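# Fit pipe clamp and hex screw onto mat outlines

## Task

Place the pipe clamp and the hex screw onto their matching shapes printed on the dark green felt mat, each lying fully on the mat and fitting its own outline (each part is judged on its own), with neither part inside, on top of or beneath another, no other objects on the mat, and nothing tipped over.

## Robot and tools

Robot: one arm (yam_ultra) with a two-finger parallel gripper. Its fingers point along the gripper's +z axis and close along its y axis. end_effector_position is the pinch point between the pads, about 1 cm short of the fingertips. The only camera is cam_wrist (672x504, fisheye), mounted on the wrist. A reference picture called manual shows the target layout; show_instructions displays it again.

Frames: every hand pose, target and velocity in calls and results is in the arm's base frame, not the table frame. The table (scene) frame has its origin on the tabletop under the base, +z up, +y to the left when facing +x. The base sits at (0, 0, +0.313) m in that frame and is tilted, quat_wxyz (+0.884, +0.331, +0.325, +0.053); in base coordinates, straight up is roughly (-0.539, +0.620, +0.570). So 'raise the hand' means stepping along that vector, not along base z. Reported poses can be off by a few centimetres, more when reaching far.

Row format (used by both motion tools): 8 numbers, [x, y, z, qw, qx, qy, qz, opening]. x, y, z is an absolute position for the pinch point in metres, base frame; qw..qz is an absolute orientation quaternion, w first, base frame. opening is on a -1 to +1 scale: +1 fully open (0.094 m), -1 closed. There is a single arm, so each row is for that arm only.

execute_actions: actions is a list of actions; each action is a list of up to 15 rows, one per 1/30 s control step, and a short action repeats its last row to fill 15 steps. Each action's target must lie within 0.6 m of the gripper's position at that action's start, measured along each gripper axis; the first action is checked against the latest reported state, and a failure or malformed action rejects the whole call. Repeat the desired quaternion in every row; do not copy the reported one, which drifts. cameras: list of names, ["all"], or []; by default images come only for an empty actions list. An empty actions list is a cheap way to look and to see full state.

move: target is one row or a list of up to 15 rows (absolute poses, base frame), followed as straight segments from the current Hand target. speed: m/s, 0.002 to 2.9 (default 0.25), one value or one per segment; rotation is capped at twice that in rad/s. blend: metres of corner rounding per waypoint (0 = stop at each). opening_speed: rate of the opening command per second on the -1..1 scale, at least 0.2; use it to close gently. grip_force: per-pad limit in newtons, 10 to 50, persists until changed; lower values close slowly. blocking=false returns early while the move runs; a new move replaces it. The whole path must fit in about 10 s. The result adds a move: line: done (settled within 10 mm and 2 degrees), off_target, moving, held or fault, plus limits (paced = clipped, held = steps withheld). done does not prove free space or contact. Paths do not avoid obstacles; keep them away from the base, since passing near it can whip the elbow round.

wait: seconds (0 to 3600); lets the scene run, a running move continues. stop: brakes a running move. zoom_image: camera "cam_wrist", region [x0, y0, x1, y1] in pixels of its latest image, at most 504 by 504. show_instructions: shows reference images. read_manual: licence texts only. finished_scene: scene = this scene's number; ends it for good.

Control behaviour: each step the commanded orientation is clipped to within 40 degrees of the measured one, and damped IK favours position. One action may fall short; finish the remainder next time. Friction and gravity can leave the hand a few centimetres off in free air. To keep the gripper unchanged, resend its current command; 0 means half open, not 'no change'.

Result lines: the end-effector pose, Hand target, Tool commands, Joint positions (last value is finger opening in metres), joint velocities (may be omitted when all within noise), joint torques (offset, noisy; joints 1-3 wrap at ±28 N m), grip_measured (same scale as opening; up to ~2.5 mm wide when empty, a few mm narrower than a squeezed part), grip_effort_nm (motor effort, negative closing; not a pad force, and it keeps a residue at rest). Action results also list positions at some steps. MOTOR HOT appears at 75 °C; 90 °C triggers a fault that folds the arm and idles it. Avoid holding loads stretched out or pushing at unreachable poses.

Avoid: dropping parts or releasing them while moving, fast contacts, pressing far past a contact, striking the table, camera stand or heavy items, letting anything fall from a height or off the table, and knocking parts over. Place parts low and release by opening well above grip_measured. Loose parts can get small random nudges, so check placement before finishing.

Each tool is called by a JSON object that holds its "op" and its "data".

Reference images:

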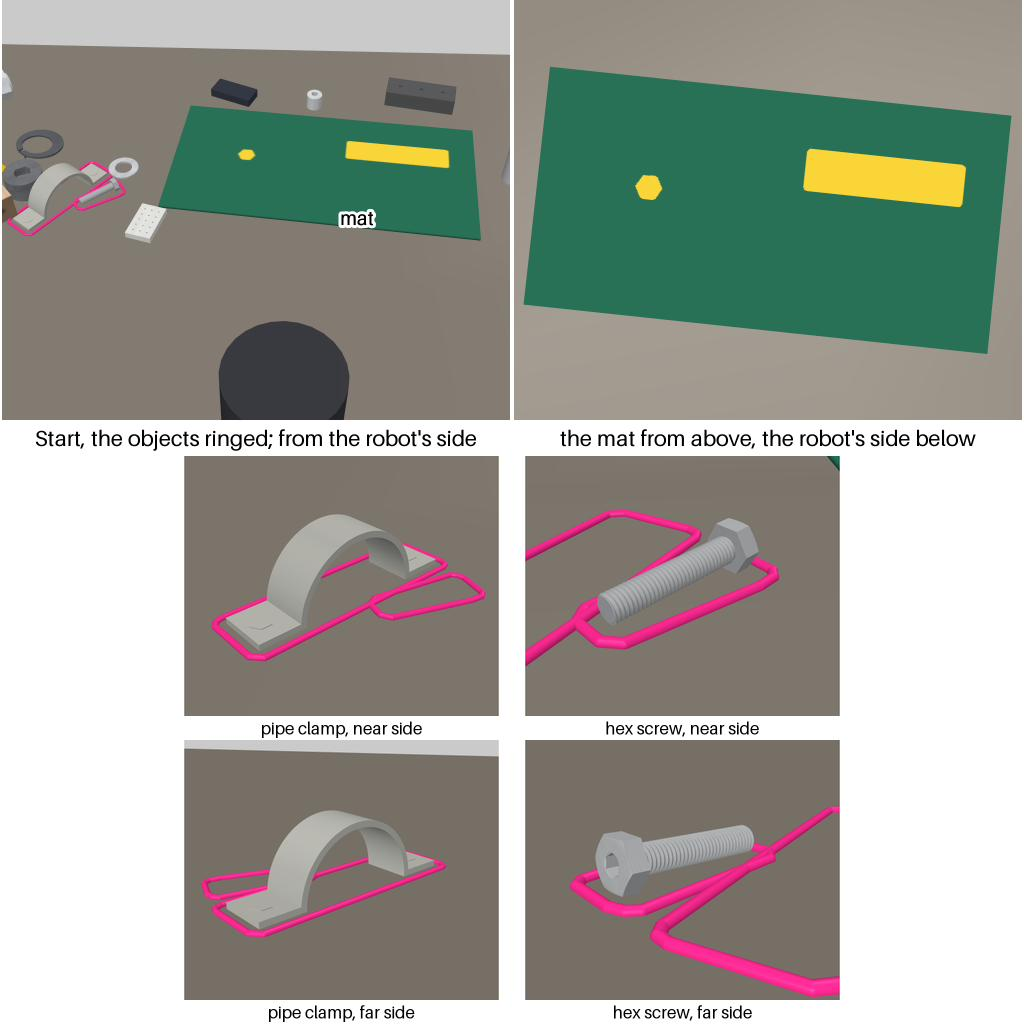

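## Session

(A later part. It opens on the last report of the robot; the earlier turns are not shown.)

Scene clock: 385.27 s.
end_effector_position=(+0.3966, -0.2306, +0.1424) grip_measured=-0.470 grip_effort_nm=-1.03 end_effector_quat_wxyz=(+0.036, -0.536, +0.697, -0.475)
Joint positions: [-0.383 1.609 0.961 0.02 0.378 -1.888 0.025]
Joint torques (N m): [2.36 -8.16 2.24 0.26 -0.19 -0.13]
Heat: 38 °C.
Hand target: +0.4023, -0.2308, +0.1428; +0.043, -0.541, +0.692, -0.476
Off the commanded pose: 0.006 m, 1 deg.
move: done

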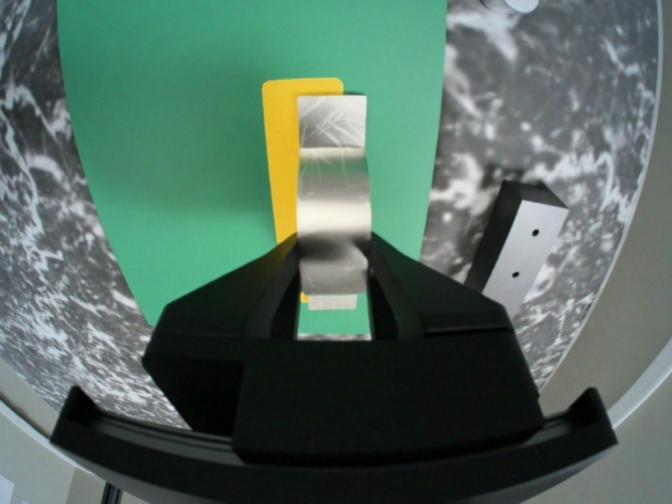

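{"op": "move", "data": {"target": [[0.3701, -0.1966, 0.1628, 0.0367, -0.5475, 0.6954, -0.4643, -0.65], [0.3962, -0.2274, 0.1354, 0.0367, -0.5475, 0.6954, -0.4643, -0.65]], "speed": 0.12, "cameras": ["all"]}}

{"op": "zoom_image", "data": {"camera": "cam_wrist", "region": [275, 80, 375, 160]}}

{"op": "zoom_image", "data": {"camera": "cam_wrist", "region": [285, 260, 385, 340]}}

Scene clock: 393.47 s.
end_effector_position=(+0.3908, -0.2278, +0.1340) grip_measured=-0.470 grip_effort_nm=-1.03 end_effector_quat_wxyz=(+0.029, -0.543, +0.700, -0.463)
Joint positions: [-0.381 1.606 0.946 0 0.38 -1.888 0.025]
Joint torques (N m): [2.45 -8.44 2.1 0.18 -0.19 -0.13]
Heat: 38 °C.
Hand target: +0.3962, -0.2272, +0.1356; +0.037, -0.548, +0.695, -0.465
Off the commanded pose: 0.006 m, 1 deg.
move: done

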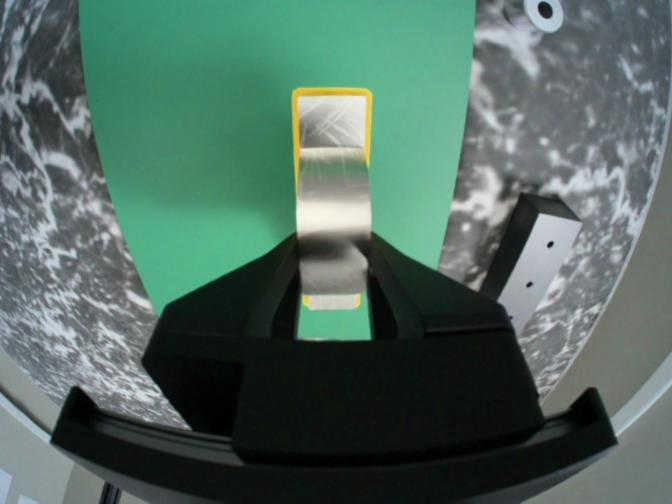

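Scaled by 5.040 from the camera's image (finer frame: 960x720).

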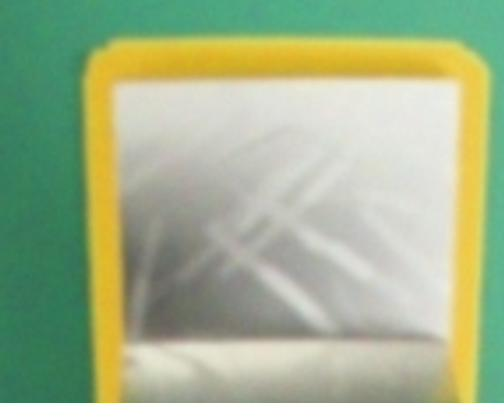

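Scaled by 5.040 from the camera's image (finer frame: 960x720).

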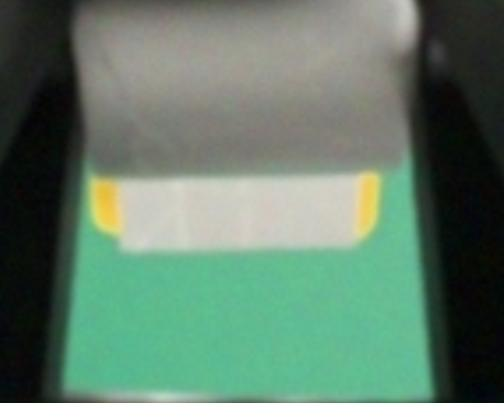

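{"op": "move", "data": {"target": [0.3962, -0.2274, 0.1354, 0.0367, -0.5475, 0.6954, -0.4643, -0.15], "speed": 0.12, "opening_speed": 0.6, "cameras": ["all"]}}

{"op": "zoom_image", "data": {"camera": "cam_wrist", "region": [275, 80, 375, 160]}}

{"op": "zoom_image", "data": {"camera": "cam_wrist", "region": [285, 260, 385, 340]}}

Scene clock: 397.07 s.
end_effector_position=(+0.3908, -0.2278, +0.1340) grip_measured=-0.152 grip_effort_nm=0.08 end_effector_quat_wxyz=(+0.029, -0.543, +0.700, -0.463)
Joint positions: [-0.381 1.606 0.946 0 0.38 -1.888 0.04]
Joint torques (N m): [2.39 -8.42 2.11 0.18 -0.19 -0.12]
Heat: 38 °C.
Hand target: +0.3961, -0.2274, +0.1354; +0.037, -0.547, +0.695, -0.464
Off the commanded pose: 0.006 m, 1 deg.
move: done

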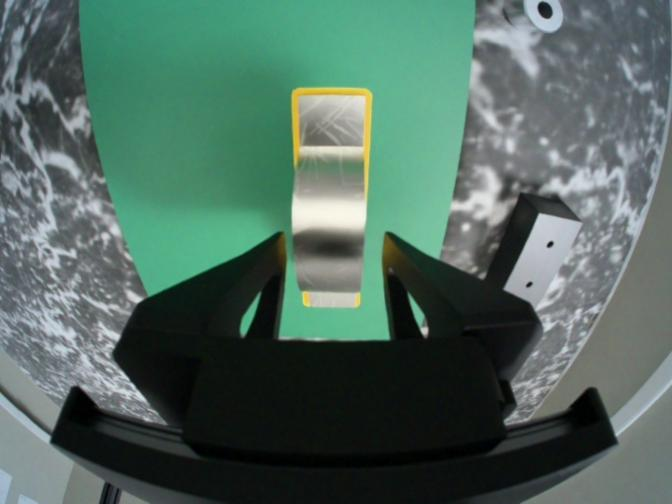

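Scaled by 5.040 from the camera's image (finer frame: 960x720).

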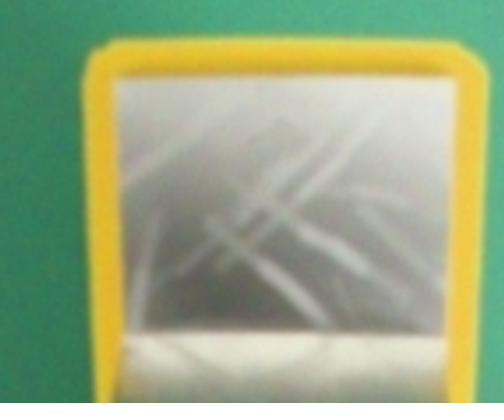

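Scaled by 5.040 from the camera's image (finer frame: 960x720).

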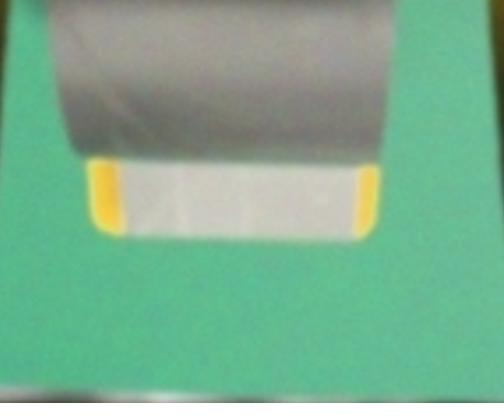

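{"op": "move", "data": {"target": [[0.3476, -0.1716, 0.1866, 0.0367, -0.5475, 0.6954, -0.4643, -0.15], [0.3989, 0.0695, -0.0860, -0.1853, -0.7217, 0.4355, -0.5050, -0.15]], "speed": [0.2, 0.4], "blend": [0.03, 0], "cameras": ["all"]}}

Scene clock: 449.03 s.
end_effector_position=(+0.4028, +0.0593, -0.0836) grip_measured=-0.152 grip_effort_nm=0.08 end_effector_quat_wxyz=(+0.182, +0.717, -0.446, +0.503)
Joint positions: [0.553 2.454 1.117 0.003 1.116 -1.624 0.04]
Joint torques (N m): [11.4 -5.09 1.43 -0.14 0.14 0.11]
Heat: 40 °C.
Hand target: +0.3995, +0.0697, -0.0861; +0.182, +0.723, -0.434, +0.505
Off the commanded pose: 0.011 m, 1 deg.
move: off_target

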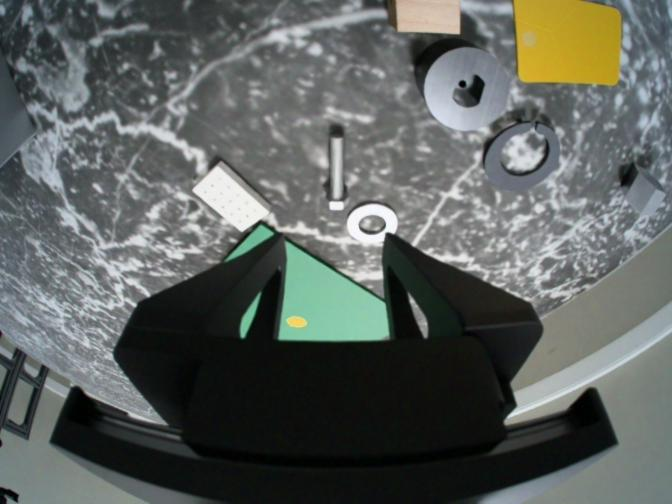

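{"op": "execute_actions", "data": {"actions": [], "cameras": ["cam_wrist"]}}

{"op": "zoom_image", "data": {"camera": "cam_wrist", "region": [238, 80, 438, 260]}}

Scene clock: 466.83 s.
end_effector_position=(+0.4028, +0.0593, -0.0836) grip_measured=-0.152 grip_effort_nm=0.08 end_effector_quat_wxyz=(+0.182, +0.717, -0.446, +0.503)
Joint positions: [0.553 2.454 1.117 0.003 1.116 -1.624 0.04]
Joint velocities: within noise
Joint torques (N m): [11.4 -5.08 1.46 -0.14 0.14 0.1]
Heat: 38 °C.
Hand target: +0.3995, +0.0697, -0.0861; +0.182, +0.723, -0.434, +0.505
Tool commands: gripper/opening=-0.15
Off the commanded pose: 0.011 m, 1 deg.

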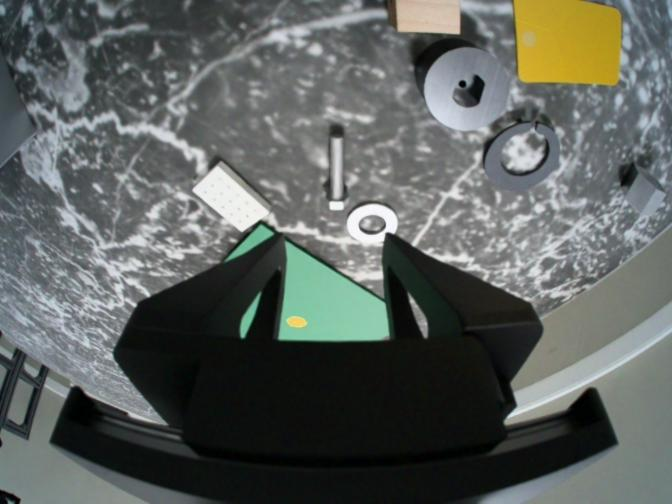

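Scaled by 2.520 from the camera's image (finer frame: 960x720).

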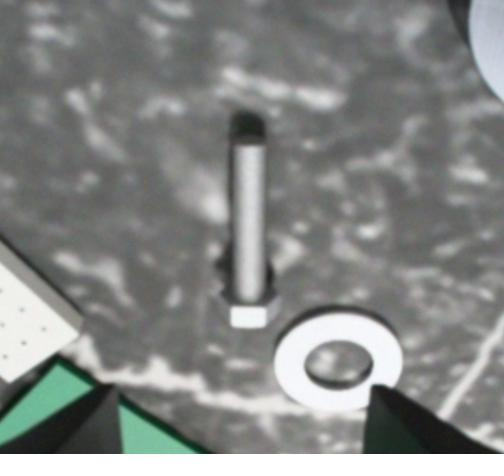

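{"op": "move", "data": {"target": [0.4230, 0.0438, -0.1168, -0.1853, -0.7217, 0.4355, -0.5050, -0.15], "speed": 0.12, "cameras": ["cam_wrist"]}}

{"op": "zoom_image", "data": {"camera": "cam_wrist", "region": [238, 110, 438, 290]}}

Scene clock: 507.00 s.
end_effector_position=(+0.4233, +0.0405, -0.1121) grip_measured=-0.152 grip_effort_nm=0.08 end_effector_quat_wxyz=(+0.190, +0.715, -0.440, +0.509)
Joint positions: [0.483 2.575 1.153 0.229 1.115 -1.793 0.04]
Joint torques (N m): [9.25 -5.46 0.08 0.2 -0.07 -0.14]
Heat: 37 °C.
Hand target: +0.4230, +0.0440, -0.1170; +0.185, +0.722, -0.435, +0.505
Off the commanded pose: 0.006 m, 1 deg.
move: done

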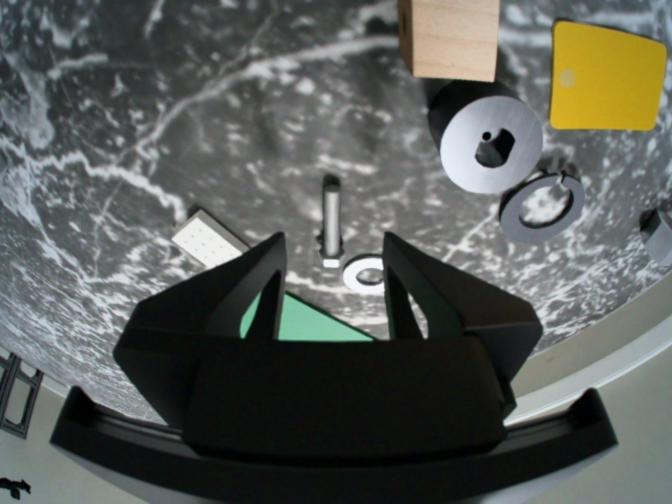

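Scaled by 2.520 from the camera's image (finer frame: 960x720).

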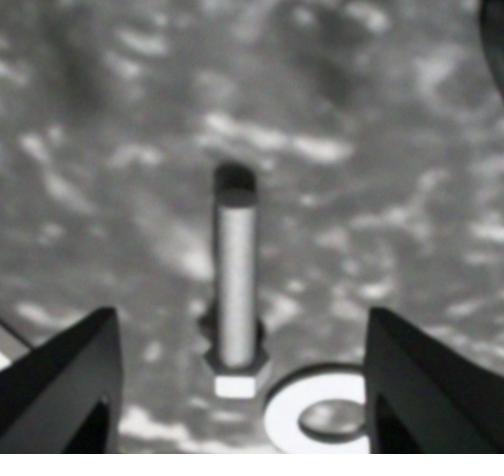

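{"op": "move", "data": {"target": [0.4404, 0.0198, -0.1309, -0.1853, -0.7217, 0.4355, -0.5050, -0.15], "speed": 0.1, "cameras": ["cam_wrist"]}}

{"op": "zoom_image", "data": {"camera": "cam_wrist", "region": [258, 160, 418, 300]}}

Scene clock: 534.50 s.
end_effector_position=(+0.4409, +0.0175, -0.1249) grip_measured=-0.152 grip_effort_nm=0.08 end_effector_quat_wxyz=(+0.189, +0.715, -0.440, +0.510)
Joint positions: [0.406 2.632 1.164 0.413 1.081 -1.946 0.04]
Joint torques (N m): [8.96 -5.07 -0.16 0.26 -0.07 -0.14]
Heat: 36 °C.
Hand target: +0.4405, +0.0199, -0.1307; +0.185, +0.722, -0.436, +0.505
Off the commanded pose: 0.006 m, 1 deg.
move: done

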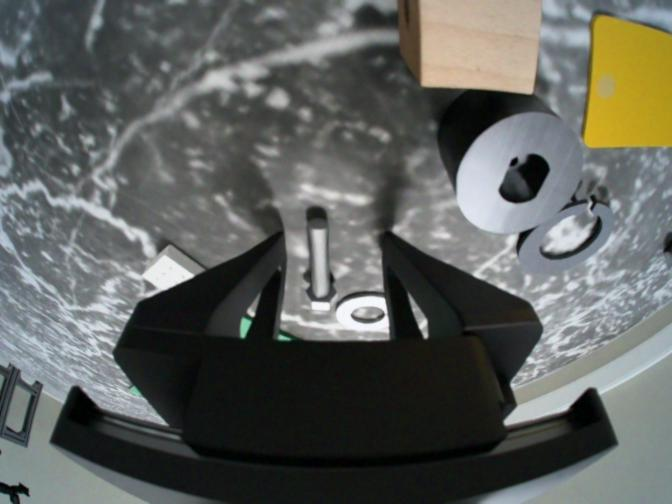

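Scaled by 3.150 from the camera's image (finer frame: 960x720).

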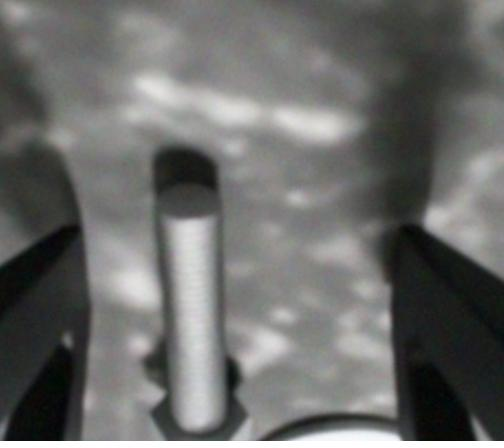

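{"op": "move", "data": {"target": [[0.4146, 0.0413, -0.1138, -0.1853, -0.7217, 0.4355, -0.5050, -0.15], [0.4368, 0.0157, -0.1373, -0.1853, -0.7217, 0.4355, -0.5050, -0.15]], "speed": 0.1, "cameras": ["cam_wrist"]}}

{"op": "zoom_image", "data": {"camera": "cam_wrist", "region": [258, 160, 418, 300]}}

Scene clock: 581.60 s.
end_effector_position=(+0.4360, +0.0155, -0.1290) grip_measured=-0.151 grip_effort_nm=0.08 end_effector_quat_wxyz=(+0.194, +0.715, -0.436, +0.511)
Joint positions: [0.408 2.644 1.15 0.439 1.089 -1.956 0.04]
Joint torques (N m): [8.16 -4.46 -0.28 0.38 -0.11 -0.14]
Heat: 36 °C.
Hand target: +0.4364, +0.0152, -0.1363; +0.188, +0.720, -0.436, +0.506
Off the commanded pose: 0.008 m, 1 deg.
move: done

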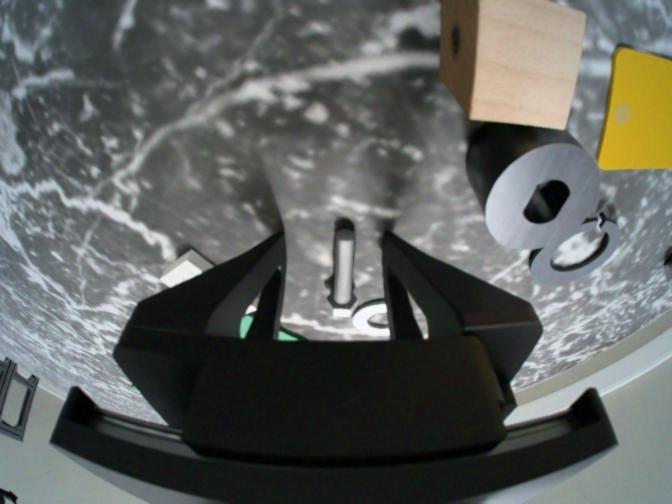

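Scaled by 3.150 from the camera's image (finer frame: 960x720).

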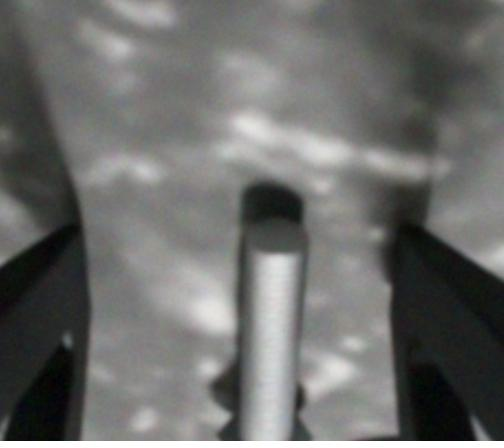

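{"op": "move", "data": {"target": [0.4364, 0.0160, -0.1367, -0.1853, -0.7217, 0.4355, -0.5050, -1.0], "speed": 0.1, "opening_speed": 0.4, "cameras": ["cam_wrist"]}}

{"op": "zoom_image", "data": {"camera": "cam_wrist", "region": [258, 160, 418, 300]}}

Scene clock: 598.97 s.
end_effector_position=(+0.4413, +0.0201, -0.1296) grip_measured=-0.863 grip_effort_nm=-1.03 end_effector_quat_wxyz=(+0.174, +0.715, -0.442, +0.513)
Joint positions: [0.408 2.644 1.15 0.474 1.064 -1.956 0.006]
Joint torques (N m): [8.34 -4.77 -0.4 0.09 0 -0.12]
Heat: 35 °C.
Hand target: +0.4364, +0.0167, -0.1375; +0.183, +0.723, -0.436, +0.503
Off the commanded pose: 0.010 m, 2 deg.
move: done

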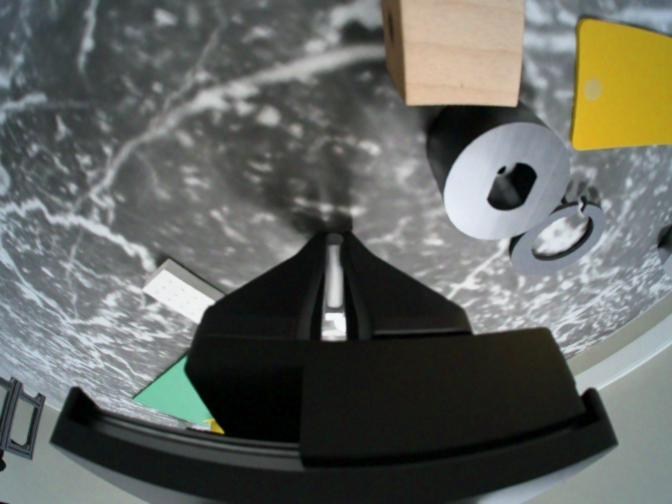

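Scaled by 3.150 from the camera's image (finer frame: 960x720).

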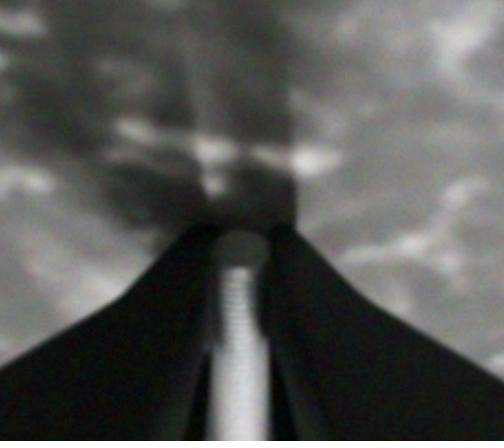

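{"op": "move", "data": {"target": [[0.4094, 0.0470, -0.1082, -0.1853, -0.7217, 0.4355, -0.5050, -1.0], [0.3530, 0.0703, 0.0246, 0.1681, -0.7269, 0.6144, -0.2566, -1.0], [0.3499, -0.0772, 0.0943, 0.3788, -0.4807, 0.7274, -0.3104, -1.0]], "speed": [0.12, 0.3, 0.3], "blend": [0.03, 0.05, 0], "cameras": ["cam_wrist"]}}

{"op": "zoom_image", "data": {"camera": "cam_wrist", "region": [238, 80, 438, 260]}}

Scene clock: 647.10 s.
end_effector_position=(+0.3470, -0.0833, +0.0872) grip_measured=-0.864 grip_effort_nm=-1.04 end_effector_quat_wxyz=(+0.354, -0.479, +0.739, -0.314)
Joint positions: [-0.302 1.274 0.419 0.265 -0.126 -1.385 0.006]
Joint torques (N m): [1.51 -7.19 -0.01 0.45 -0.6 0.11]
Heat: 35 °C.
Hand target: +0.3494, -0.0782, +0.0942; +0.376, -0.479, +0.730, -0.311
Off the commanded pose: 0.010 m, 3 deg.
move: off_target; blend cut to 0.025 m at target 1

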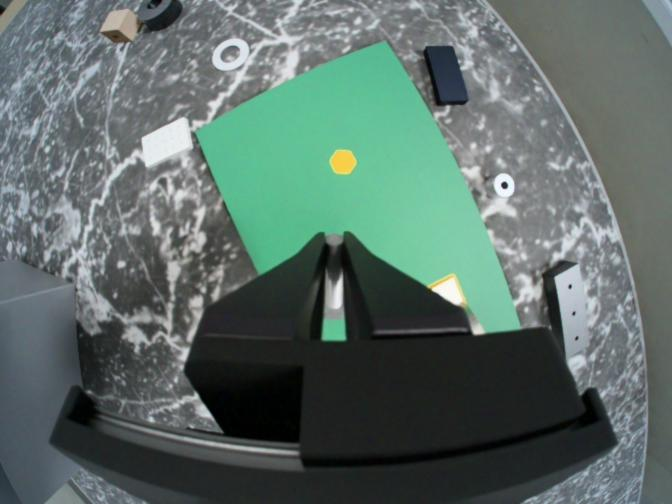

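Scaled by 2.520 from the camera's image (finer frame: 960x720).

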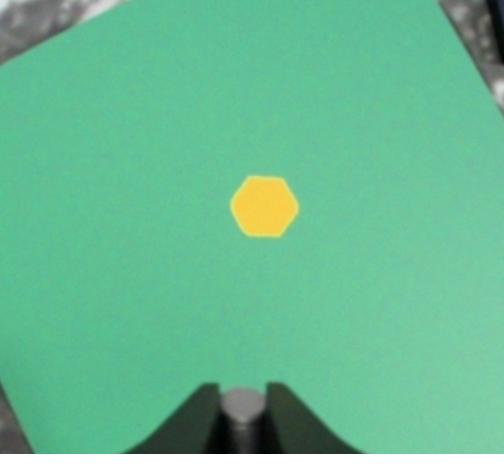

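{"op": "zoom_image", "data": {"camera": "cam_wrist", "region": [284, 220, 384, 345]}}

Scaled by 4.032 from the camera's image (finer frame: 960x720).

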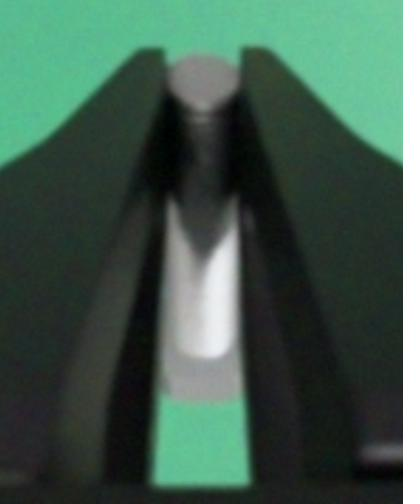

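{"op": "move", "data": {"target": [0.4047, -0.0522, 0.0763, 0.6547, -0.5496, 0.5096, -0.0980, -1.0], "speed": 0.25, "cameras": ["cam_wrist"]}}

Scene clock: 706.83 s.
end_effector_position=(+0.4098, -0.0585, +0.0745) grip_measured=-0.864 grip_effort_nm=-1.03 end_effector_quat_wxyz=(+0.641, -0.549, +0.524, -0.113)
Joint positions: [-0.556 2.03 0.673 0.965 -1.162 -1.345 0.006]
Joint torques (N m): [2.44 -6.28 -1.91 0.7 -0.9 0.11]
Heat: 35 °C.
Hand target: +0.4059, -0.0523, +0.0763; +0.652, -0.554, +0.508, -0.099
Off the commanded pose: 0.008 m, 3 deg.
move: off_target

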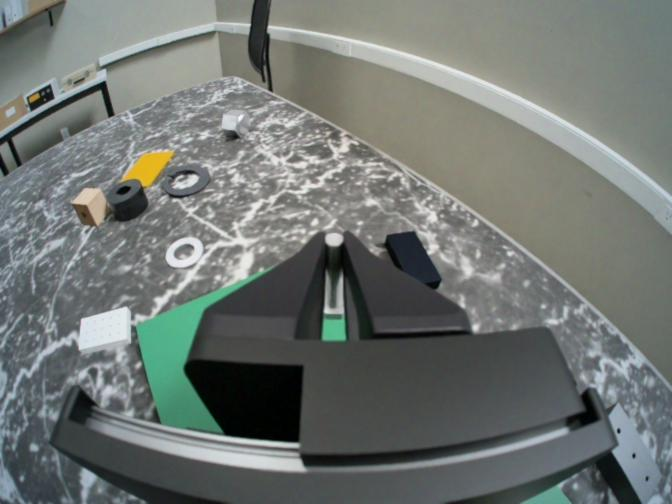

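{"op": "zoom_image", "data": {"camera": "cam_wrist", "region": [80, 230, 320, 440]}}

Scaled by 2.100 from the camera's image (finer frame: 960x720).

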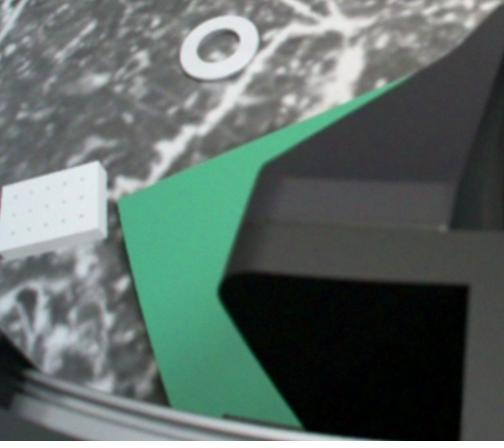

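{"op": "move", "data": {"target": [0.4145, -0.0777, 0.0380, 0.6557, -0.5650, 0.4950, -0.0763, -1.0], "speed": 0.12, "cameras": ["cam_wrist"]}}

{"op": "zoom_image", "data": {"camera": "cam_wrist", "region": [40, 200, 320, 440]}}

{"op": "zoom_image", "data": {"camera": "cam_wrist", "region": [264, 200, 464, 345]}}

Scene clock: 764.03 s.
end_effector_position=(+0.4193, -0.0832, +0.0378) grip_measured=-0.864 grip_effort_nm=-1.04 end_effector_quat_wxyz=(+0.649, -0.558, +0.509, -0.094)
Joint positions: [-0.613 2.228 0.823 0.919 -1.266 -1.442 0.006]
Joint torques (N m): [2.13 -6.71 -1.76 0.08 -0.91 -0.13]
Heat: 35 °C.
Hand target: +0.4145, -0.0778, +0.0384; +0.658, -0.560, +0.499, -0.074
Off the commanded pose: 0.007 m, 3 deg.
move: off_target

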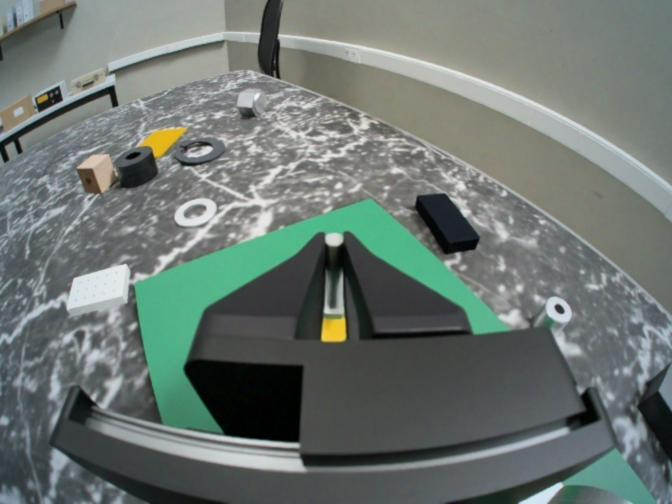

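Scaled by 1.800 from the camera's image (finer frame: 960x720).

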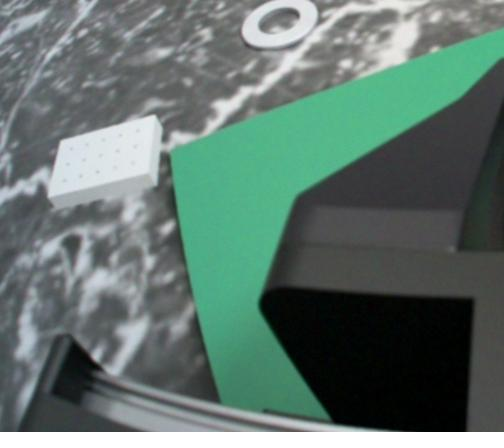

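Scaled by 2.520 from the camera's image (finer frame: 960x720).

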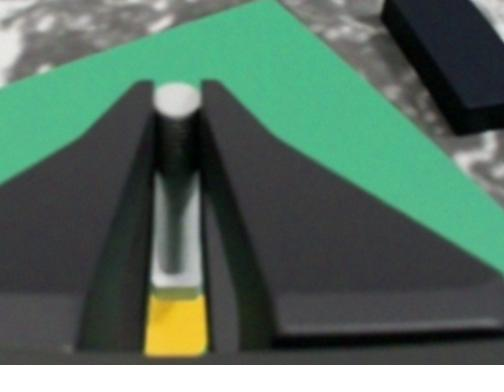

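{"op": "zoom_image", "data": {"camera": "cam_wrist", "region": [309, 225, 359, 345]}}

Scaled by 4.200 from the camera's image (finer frame: 960x720).

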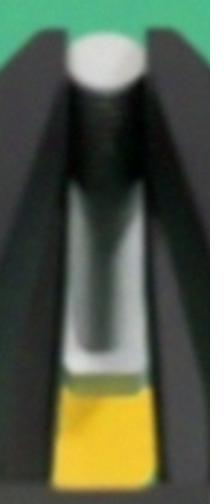

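{"op": "move", "data": {"target": [[0.3897, -0.0562, 0.0596, 0.6557, -0.5650, 0.4950, -0.0763, -1.0], [0.4140, -0.0841, 0.0340, 0.6557, -0.5650, 0.4950, -0.0763, -1.0]], "speed": 0.12, "cameras": ["cam_wrist"]}}

{"op": "zoom_image", "data": {"camera": "cam_wrist", "region": [309, 225, 359, 345]}}

{"op": "zoom_image", "data": {"camera": "cam_wrist", "region": [100, 170, 400, 390]}}

Scene clock: 797.60 s.
end_effector_position=(+0.4193, -0.0895, +0.0347) grip_measured=-0.864 grip_effort_nm=-1.03 end_effector_quat_wxyz=(+0.647, -0.562, +0.505, -0.099)
Joint positions: [-0.628 2.239 0.844 0.879 -1.278 -1.489 0.006]
Joint torques (N m): [1.95 -6.39 -1.77 0.07 -0.92 -0.12]
Heat: 35 °C.
Hand target: +0.4142, -0.0843, +0.0344; +0.657, -0.563, +0.495, -0.078
Off the commanded pose: 0.008 m, 3 deg.
move: off_target

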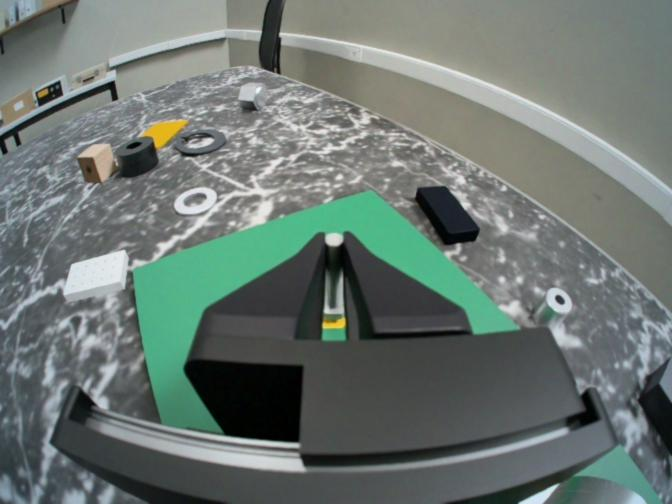

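Scaled by 4.200 from the camera's image (finer frame: 960x720).

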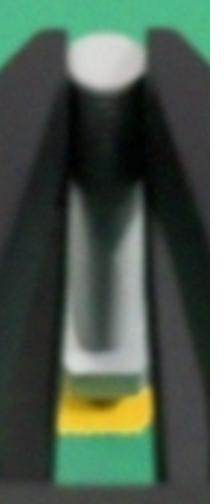

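Scaled by 1.680 from the camera's image (finer frame: 960x720).

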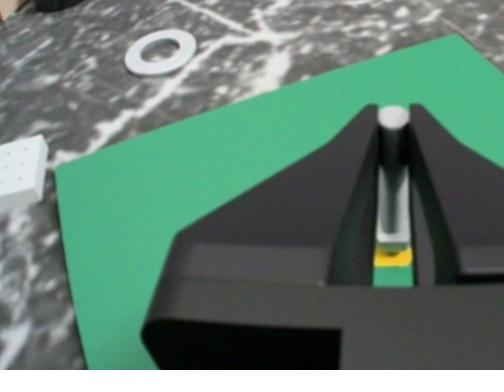

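{"op": "move", "data": {"target": [[0.3914, -0.0583, 0.0566, 0.6557, -0.5650, 0.4950, -0.0763, -1.0], [0.4157, -0.0862, 0.0310, 0.6557, -0.5650, 0.4950, -0.0763, -1.0]], "speed": 0.12, "cameras": ["cam_wrist"]}}

{"op": "zoom_image", "data": {"camera": "cam_wrist", "region": [309, 225, 359, 345]}}

{"op": "zoom_image", "data": {"camera": "cam_wrist", "region": [100, 170, 400, 390]}}

Scene clock: 815.57 s.
end_effector_position=(+0.4207, -0.0908, +0.0320) grip_measured=-0.864 grip_effort_nm=-1.03 end_effector_quat_wxyz=(+0.647, -0.564, +0.504, -0.098)
Joint positions: [-0.629 2.252 0.859 0.865 -1.283 -1.501 0.006]
Joint torques (N m): [1.89 -6.27 -1.78 0.04 -0.9 -0.13]
Heat: 35 °C.
Hand target: +0.4156, -0.0862, +0.0312; +0.657, -0.564, +0.495, -0.077
Off the commanded pose: 0.007 m, 3 deg.
move: off_target

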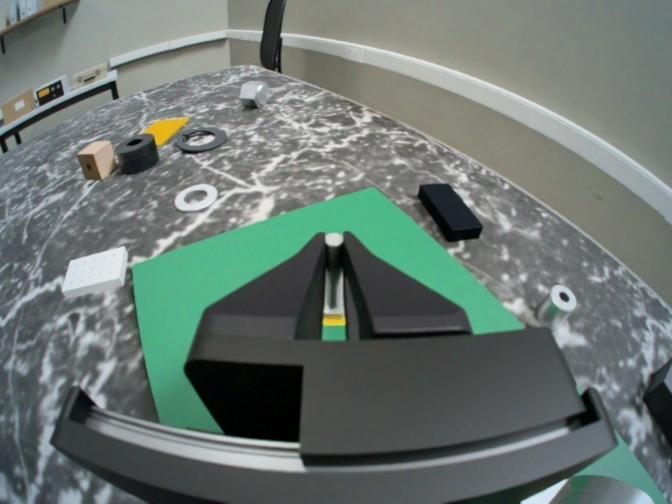

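Scaled by 4.200 from the camera's image (finer frame: 960x720).

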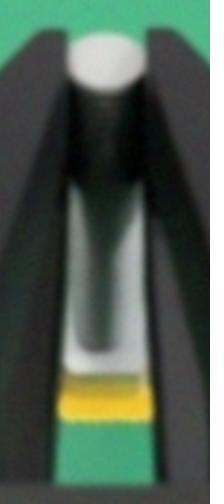

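Scaled by 1.680 from the camera's image (finer frame: 960x720).

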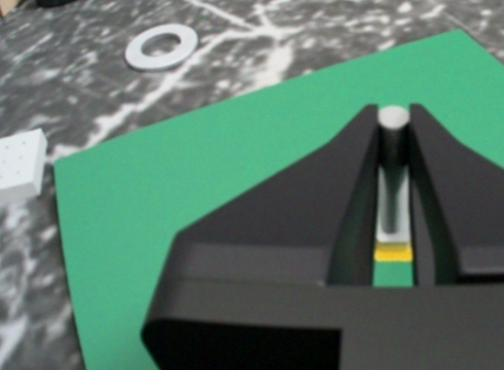

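{"op": "move", "data": {"target": [0.4170, -0.0877, 0.0296, 0.6557, -0.5650, 0.4950, -0.0763, -1.0], "speed": 0.05, "cameras": ["cam_wrist"]}}

{"op": "zoom_image", "data": {"camera": "cam_wrist", "region": [309, 225, 359, 345]}}

Scene clock: 823.90 s.
end_effector_position=(+0.4217, -0.0911, +0.0323) grip_measured=-0.864 grip_effort_nm=-1.03 end_effector_quat_wxyz=(+0.649, -0.565, +0.501, -0.096)
Joint positions: [-0.629 2.257 0.87 0.858 -1.291 -1.505 0.006]
Joint torques (N m): [1.78 -6 -1.7 0.03 -0.82 -0.13]
Heat: 36 °C.
Hand target: +0.4172, -0.0879, +0.0297; +0.656, -0.564, +0.496, -0.077
Off the commanded pose: 0.006 m, 2 deg.
move: done

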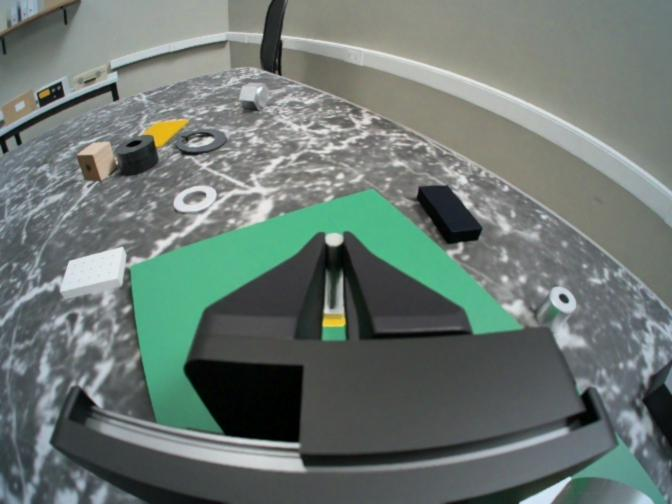

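Scaled by 4.200 from the camera's image (finer frame: 960x720).

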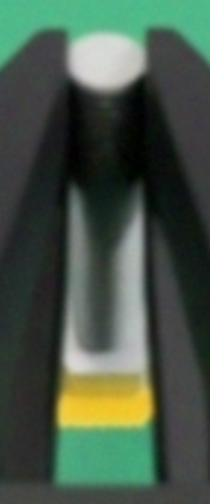

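{"op": "move", "data": {"target": [[0.3905, -0.0585, 0.0551, 0.6557, -0.5650, 0.4950, -0.0763, -1.0], [0.4148, -0.0864, 0.0295, 0.6557, -0.5650, 0.4950, -0.0763, -1.0]], "speed": 0.12, "cameras": ["cam_wrist"]}}

{"op": "zoom_image", "data": {"camera": "cam_wrist", "region": [309, 225, 359, 345]}}

{"op": "zoom_image", "data": {"camera": "cam_wrist", "region": [100, 170, 400, 390]}}

Scene clock: 835.83 s.
end_effector_position=(+0.4193, -0.0902, +0.0310) grip_measured=-0.864 grip_effort_nm=-1.03 end_effector_quat_wxyz=(+0.648, -0.565, +0.502, -0.096)
Joint positions: [-0.631 2.255 0.859 0.861 -1.291 -1.509 0.006]
Joint torques (N m): [1.87 -6.23 -1.8 0.03 -0.85 -0.13]
Heat: 36 °C.
Hand target: +0.4148, -0.0864, +0.0297; +0.656, -0.564, +0.495, -0.077
Off the commanded pose: 0.006 m, 3 deg.
move: off_target

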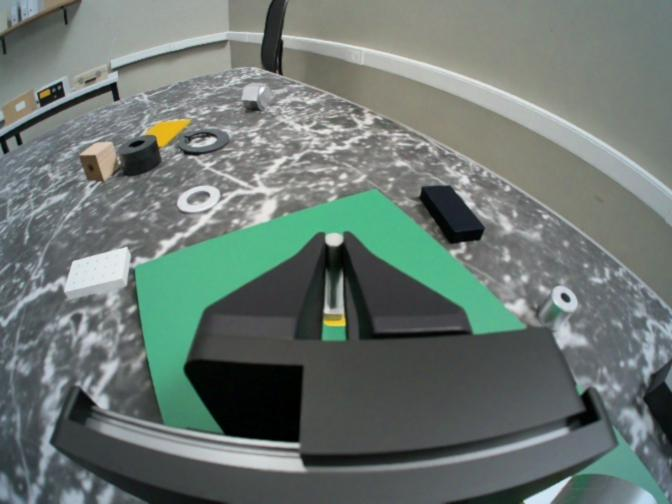

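Scaled by 4.200 from the camera's image (finer frame: 960x720).

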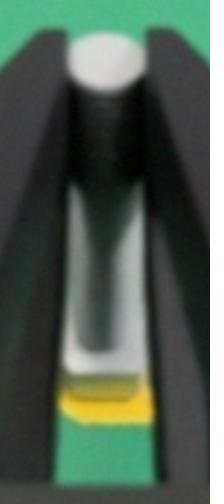

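Scaled by 1.680 from the camera's image (finer frame: 960x720).

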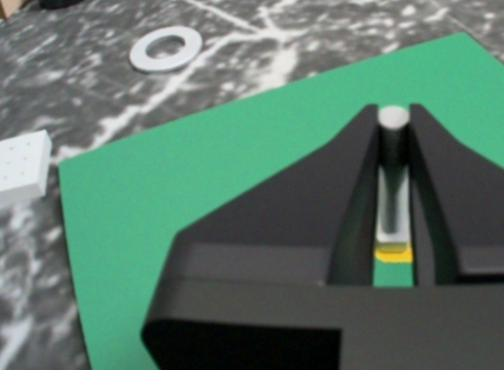

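{"op": "zoom_image", "data": {"camera": "cam_wrist", "region": [318, 308, 350, 342]}}

Scaled by 14.824 from the camera's image (finer frame: 960x720).

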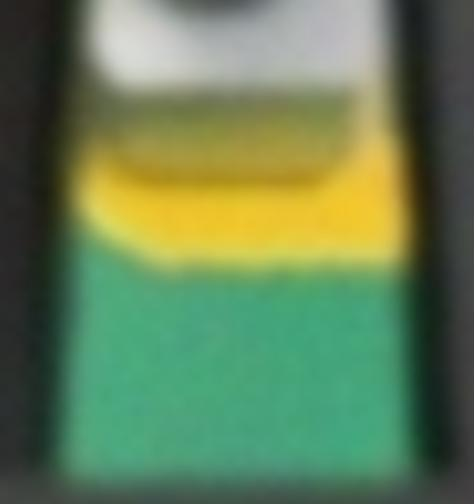

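{"op": "move", "data": {"target": [[0.3919, -0.0596, 0.0576, 0.6557, -0.5650, 0.4950, -0.0763, -1.0], [0.4162, -0.0875, 0.0320, 0.6557, -0.5650, 0.4950, -0.0763, -1.0]], "speed": 0.12, "cameras": ["cam_wrist"]}}

{"op": "zoom_image", "data": {"camera": "cam_wrist", "region": [318, 308, 350, 342]}}

Scene clock: 846.63 s.
end_effector_position=(+0.4208, -0.0915, +0.0336) grip_measured=-0.864 grip_effort_nm=-1.03 end_effector_quat_wxyz=(+0.649, -0.564, +0.502, -0.096)
Joint positions: [-0.631 2.249 0.866 0.851 -1.291 -1.506 0.006]
Joint torques (N m): [1.87 -6.32 -1.74 0.02 -0.84 -0.13]
Heat: 36 °C.
Hand target: +0.4163, -0.0877, +0.0323; +0.657, -0.564, +0.495, -0.078
Off the commanded pose: 0.006 m, 3 deg.
move: off_target

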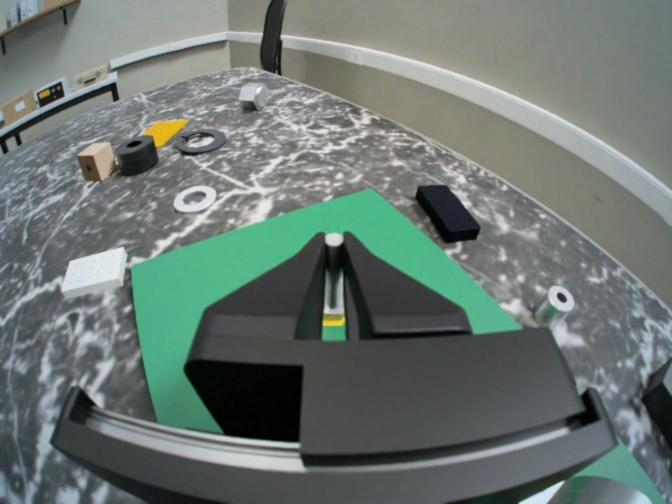

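Scaled by 14.824 from the camera's image (finer frame: 960x720).

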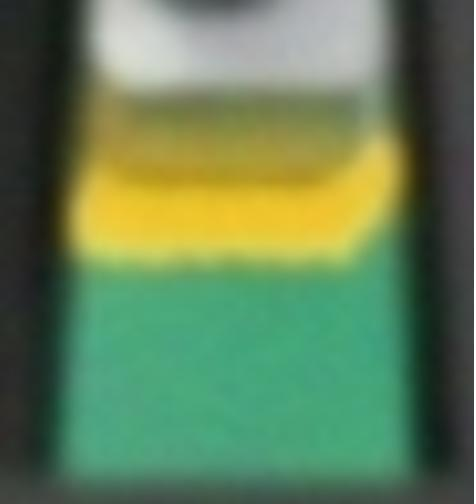

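{"op": "move", "data": {"target": [[0.3910, -0.0598, 0.0569, 0.6557, -0.5650, 0.4950, -0.0763, -1.0], [0.4153, -0.0877, 0.0313, 0.6557, -0.5650, 0.4950, -0.0763, -1.0]], "speed": 0.12, "cameras": ["cam_wrist"]}}

{"op": "zoom_image", "data": {"camera": "cam_wrist", "region": [318, 308, 350, 342]}}

Scene clock: 857.03 s.
end_effector_position=(+0.4200, -0.0917, +0.0326) grip_measured=-0.864 grip_effort_nm=-1.03 end_effector_quat_wxyz=(+0.648, -0.564, +0.502, -0.096)
Joint positions: [-0.632 2.25 0.864 0.847 -1.291 -1.512 0.006]
Joint torques (N m): [1.84 -6.28 -1.76 0.03 -0.86 -0.13]
Heat: 36 °C.
Hand target: +0.4154, -0.0877, +0.0315; +0.656, -0.564, +0.495, -0.077
Off the commanded pose: 0.006 m, 3 deg.
move: off_target

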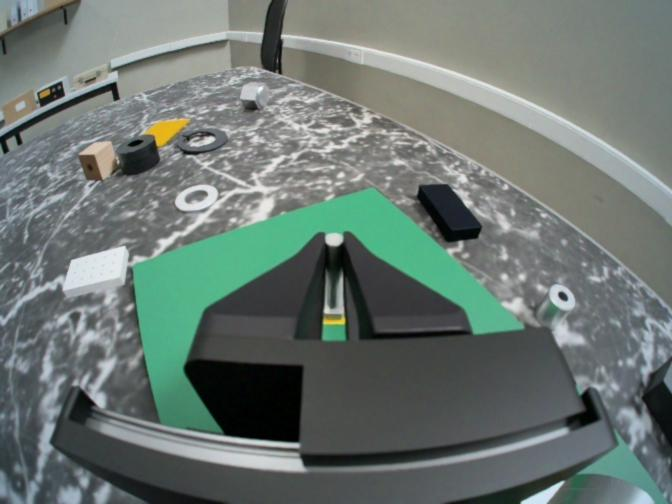

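Scaled by 14.824 from the camera's image (finer frame: 960x720).

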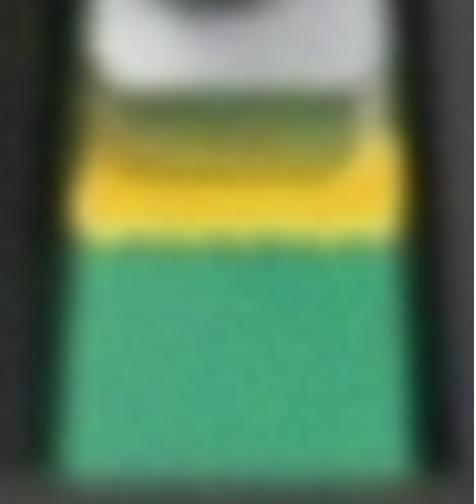

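{"op": "move", "data": {"target": [0.4153, -0.0877, 0.0313, 0.6557, -0.5650, 0.4950, -0.0763, -0.15], "speed": 0.12, "opening_speed": 0.8, "cameras": ["cam_wrist"]}}

{"op": "zoom_image", "data": {"camera": "cam_wrist", "region": [274, 220, 394, 345]}}

Scene clock: 867.03 s.
end_effector_position=(+0.4199, -0.0916, +0.0324) grip_measured=-0.152 grip_effort_nm=0.09 end_effector_quat_wxyz=(+0.648, -0.565, +0.502, -0.096)
Joint positions: [-0.632 2.25 0.864 0.845 -1.291 -1.514 0.04]
Joint torques (N m): [1.83 -6.32 -1.74 0.02 -0.86 -0.13]
Heat: 36 °C.
Hand target: +0.4154, -0.0878, +0.0315; +0.656, -0.564, +0.495, -0.077
Off the commanded pose: 0.006 m, 3 deg.
move: off_target

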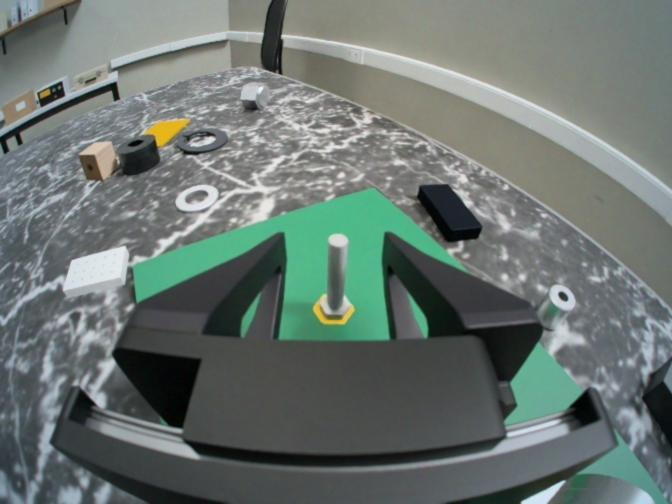

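Scaled by 4.032 from the camera's image (finer frame: 960x720).

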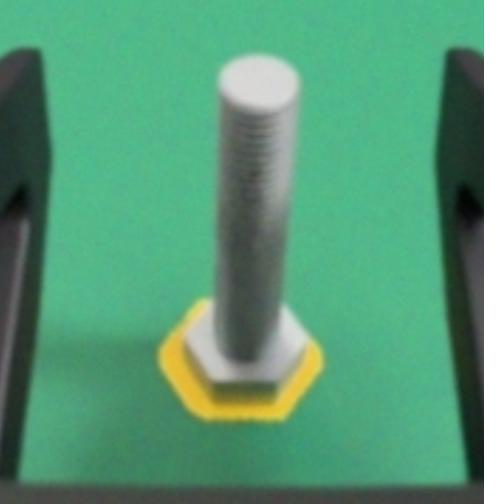

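{"op": "move", "data": {"target": [[0.3721, -0.0381, 0.0769, 0.6557, -0.5650, 0.4950, -0.0763, -0.15], [0.3499, -0.0772, 0.0943, 0.3788, -0.4807, 0.7274, -0.3104, -0.15]], "speed": [0.12, 0.3], "blend": [0.01, 0], "cameras": ["cam_wrist"]}}

{"op": "zoom_image", "data": {"camera": "cam_wrist", "region": [304, 120, 384, 200]}}

Scene clock: 884.33 s.
end_effector_position=(+0.3479, -0.0831, +0.0902) grip_measured=-0.152 grip_effort_nm=0.08 end_effector_quat_wxyz=(+0.375, -0.482, +0.725, -0.319)
Joint positions: [-0.327 1.275 0.394 0.33 -0.178 -1.4 0.04]
Joint torques (N m): [3.44 -7.53 1.07 0.08 -0.24 0.11]
Heat: 35 °C.
Hand target: +0.3487, -0.0774, +0.0940; +0.378, -0.484, +0.724, -0.314
Off the commanded pose: 0.007 m, 1 deg.
move: done

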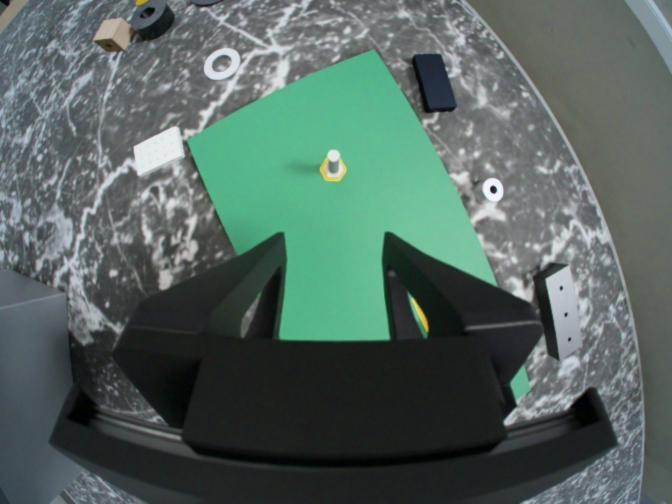

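Scaled by 6.300 from the camera's image (finer frame: 960x720).

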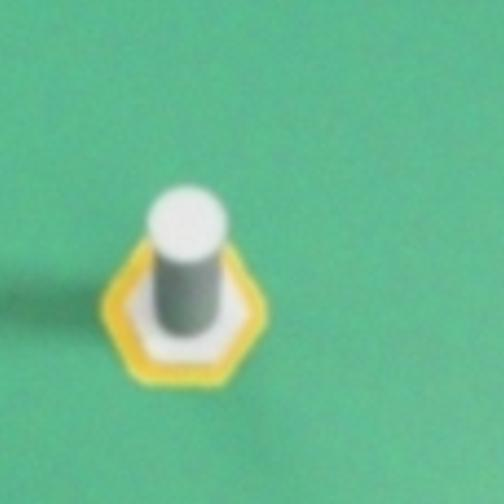

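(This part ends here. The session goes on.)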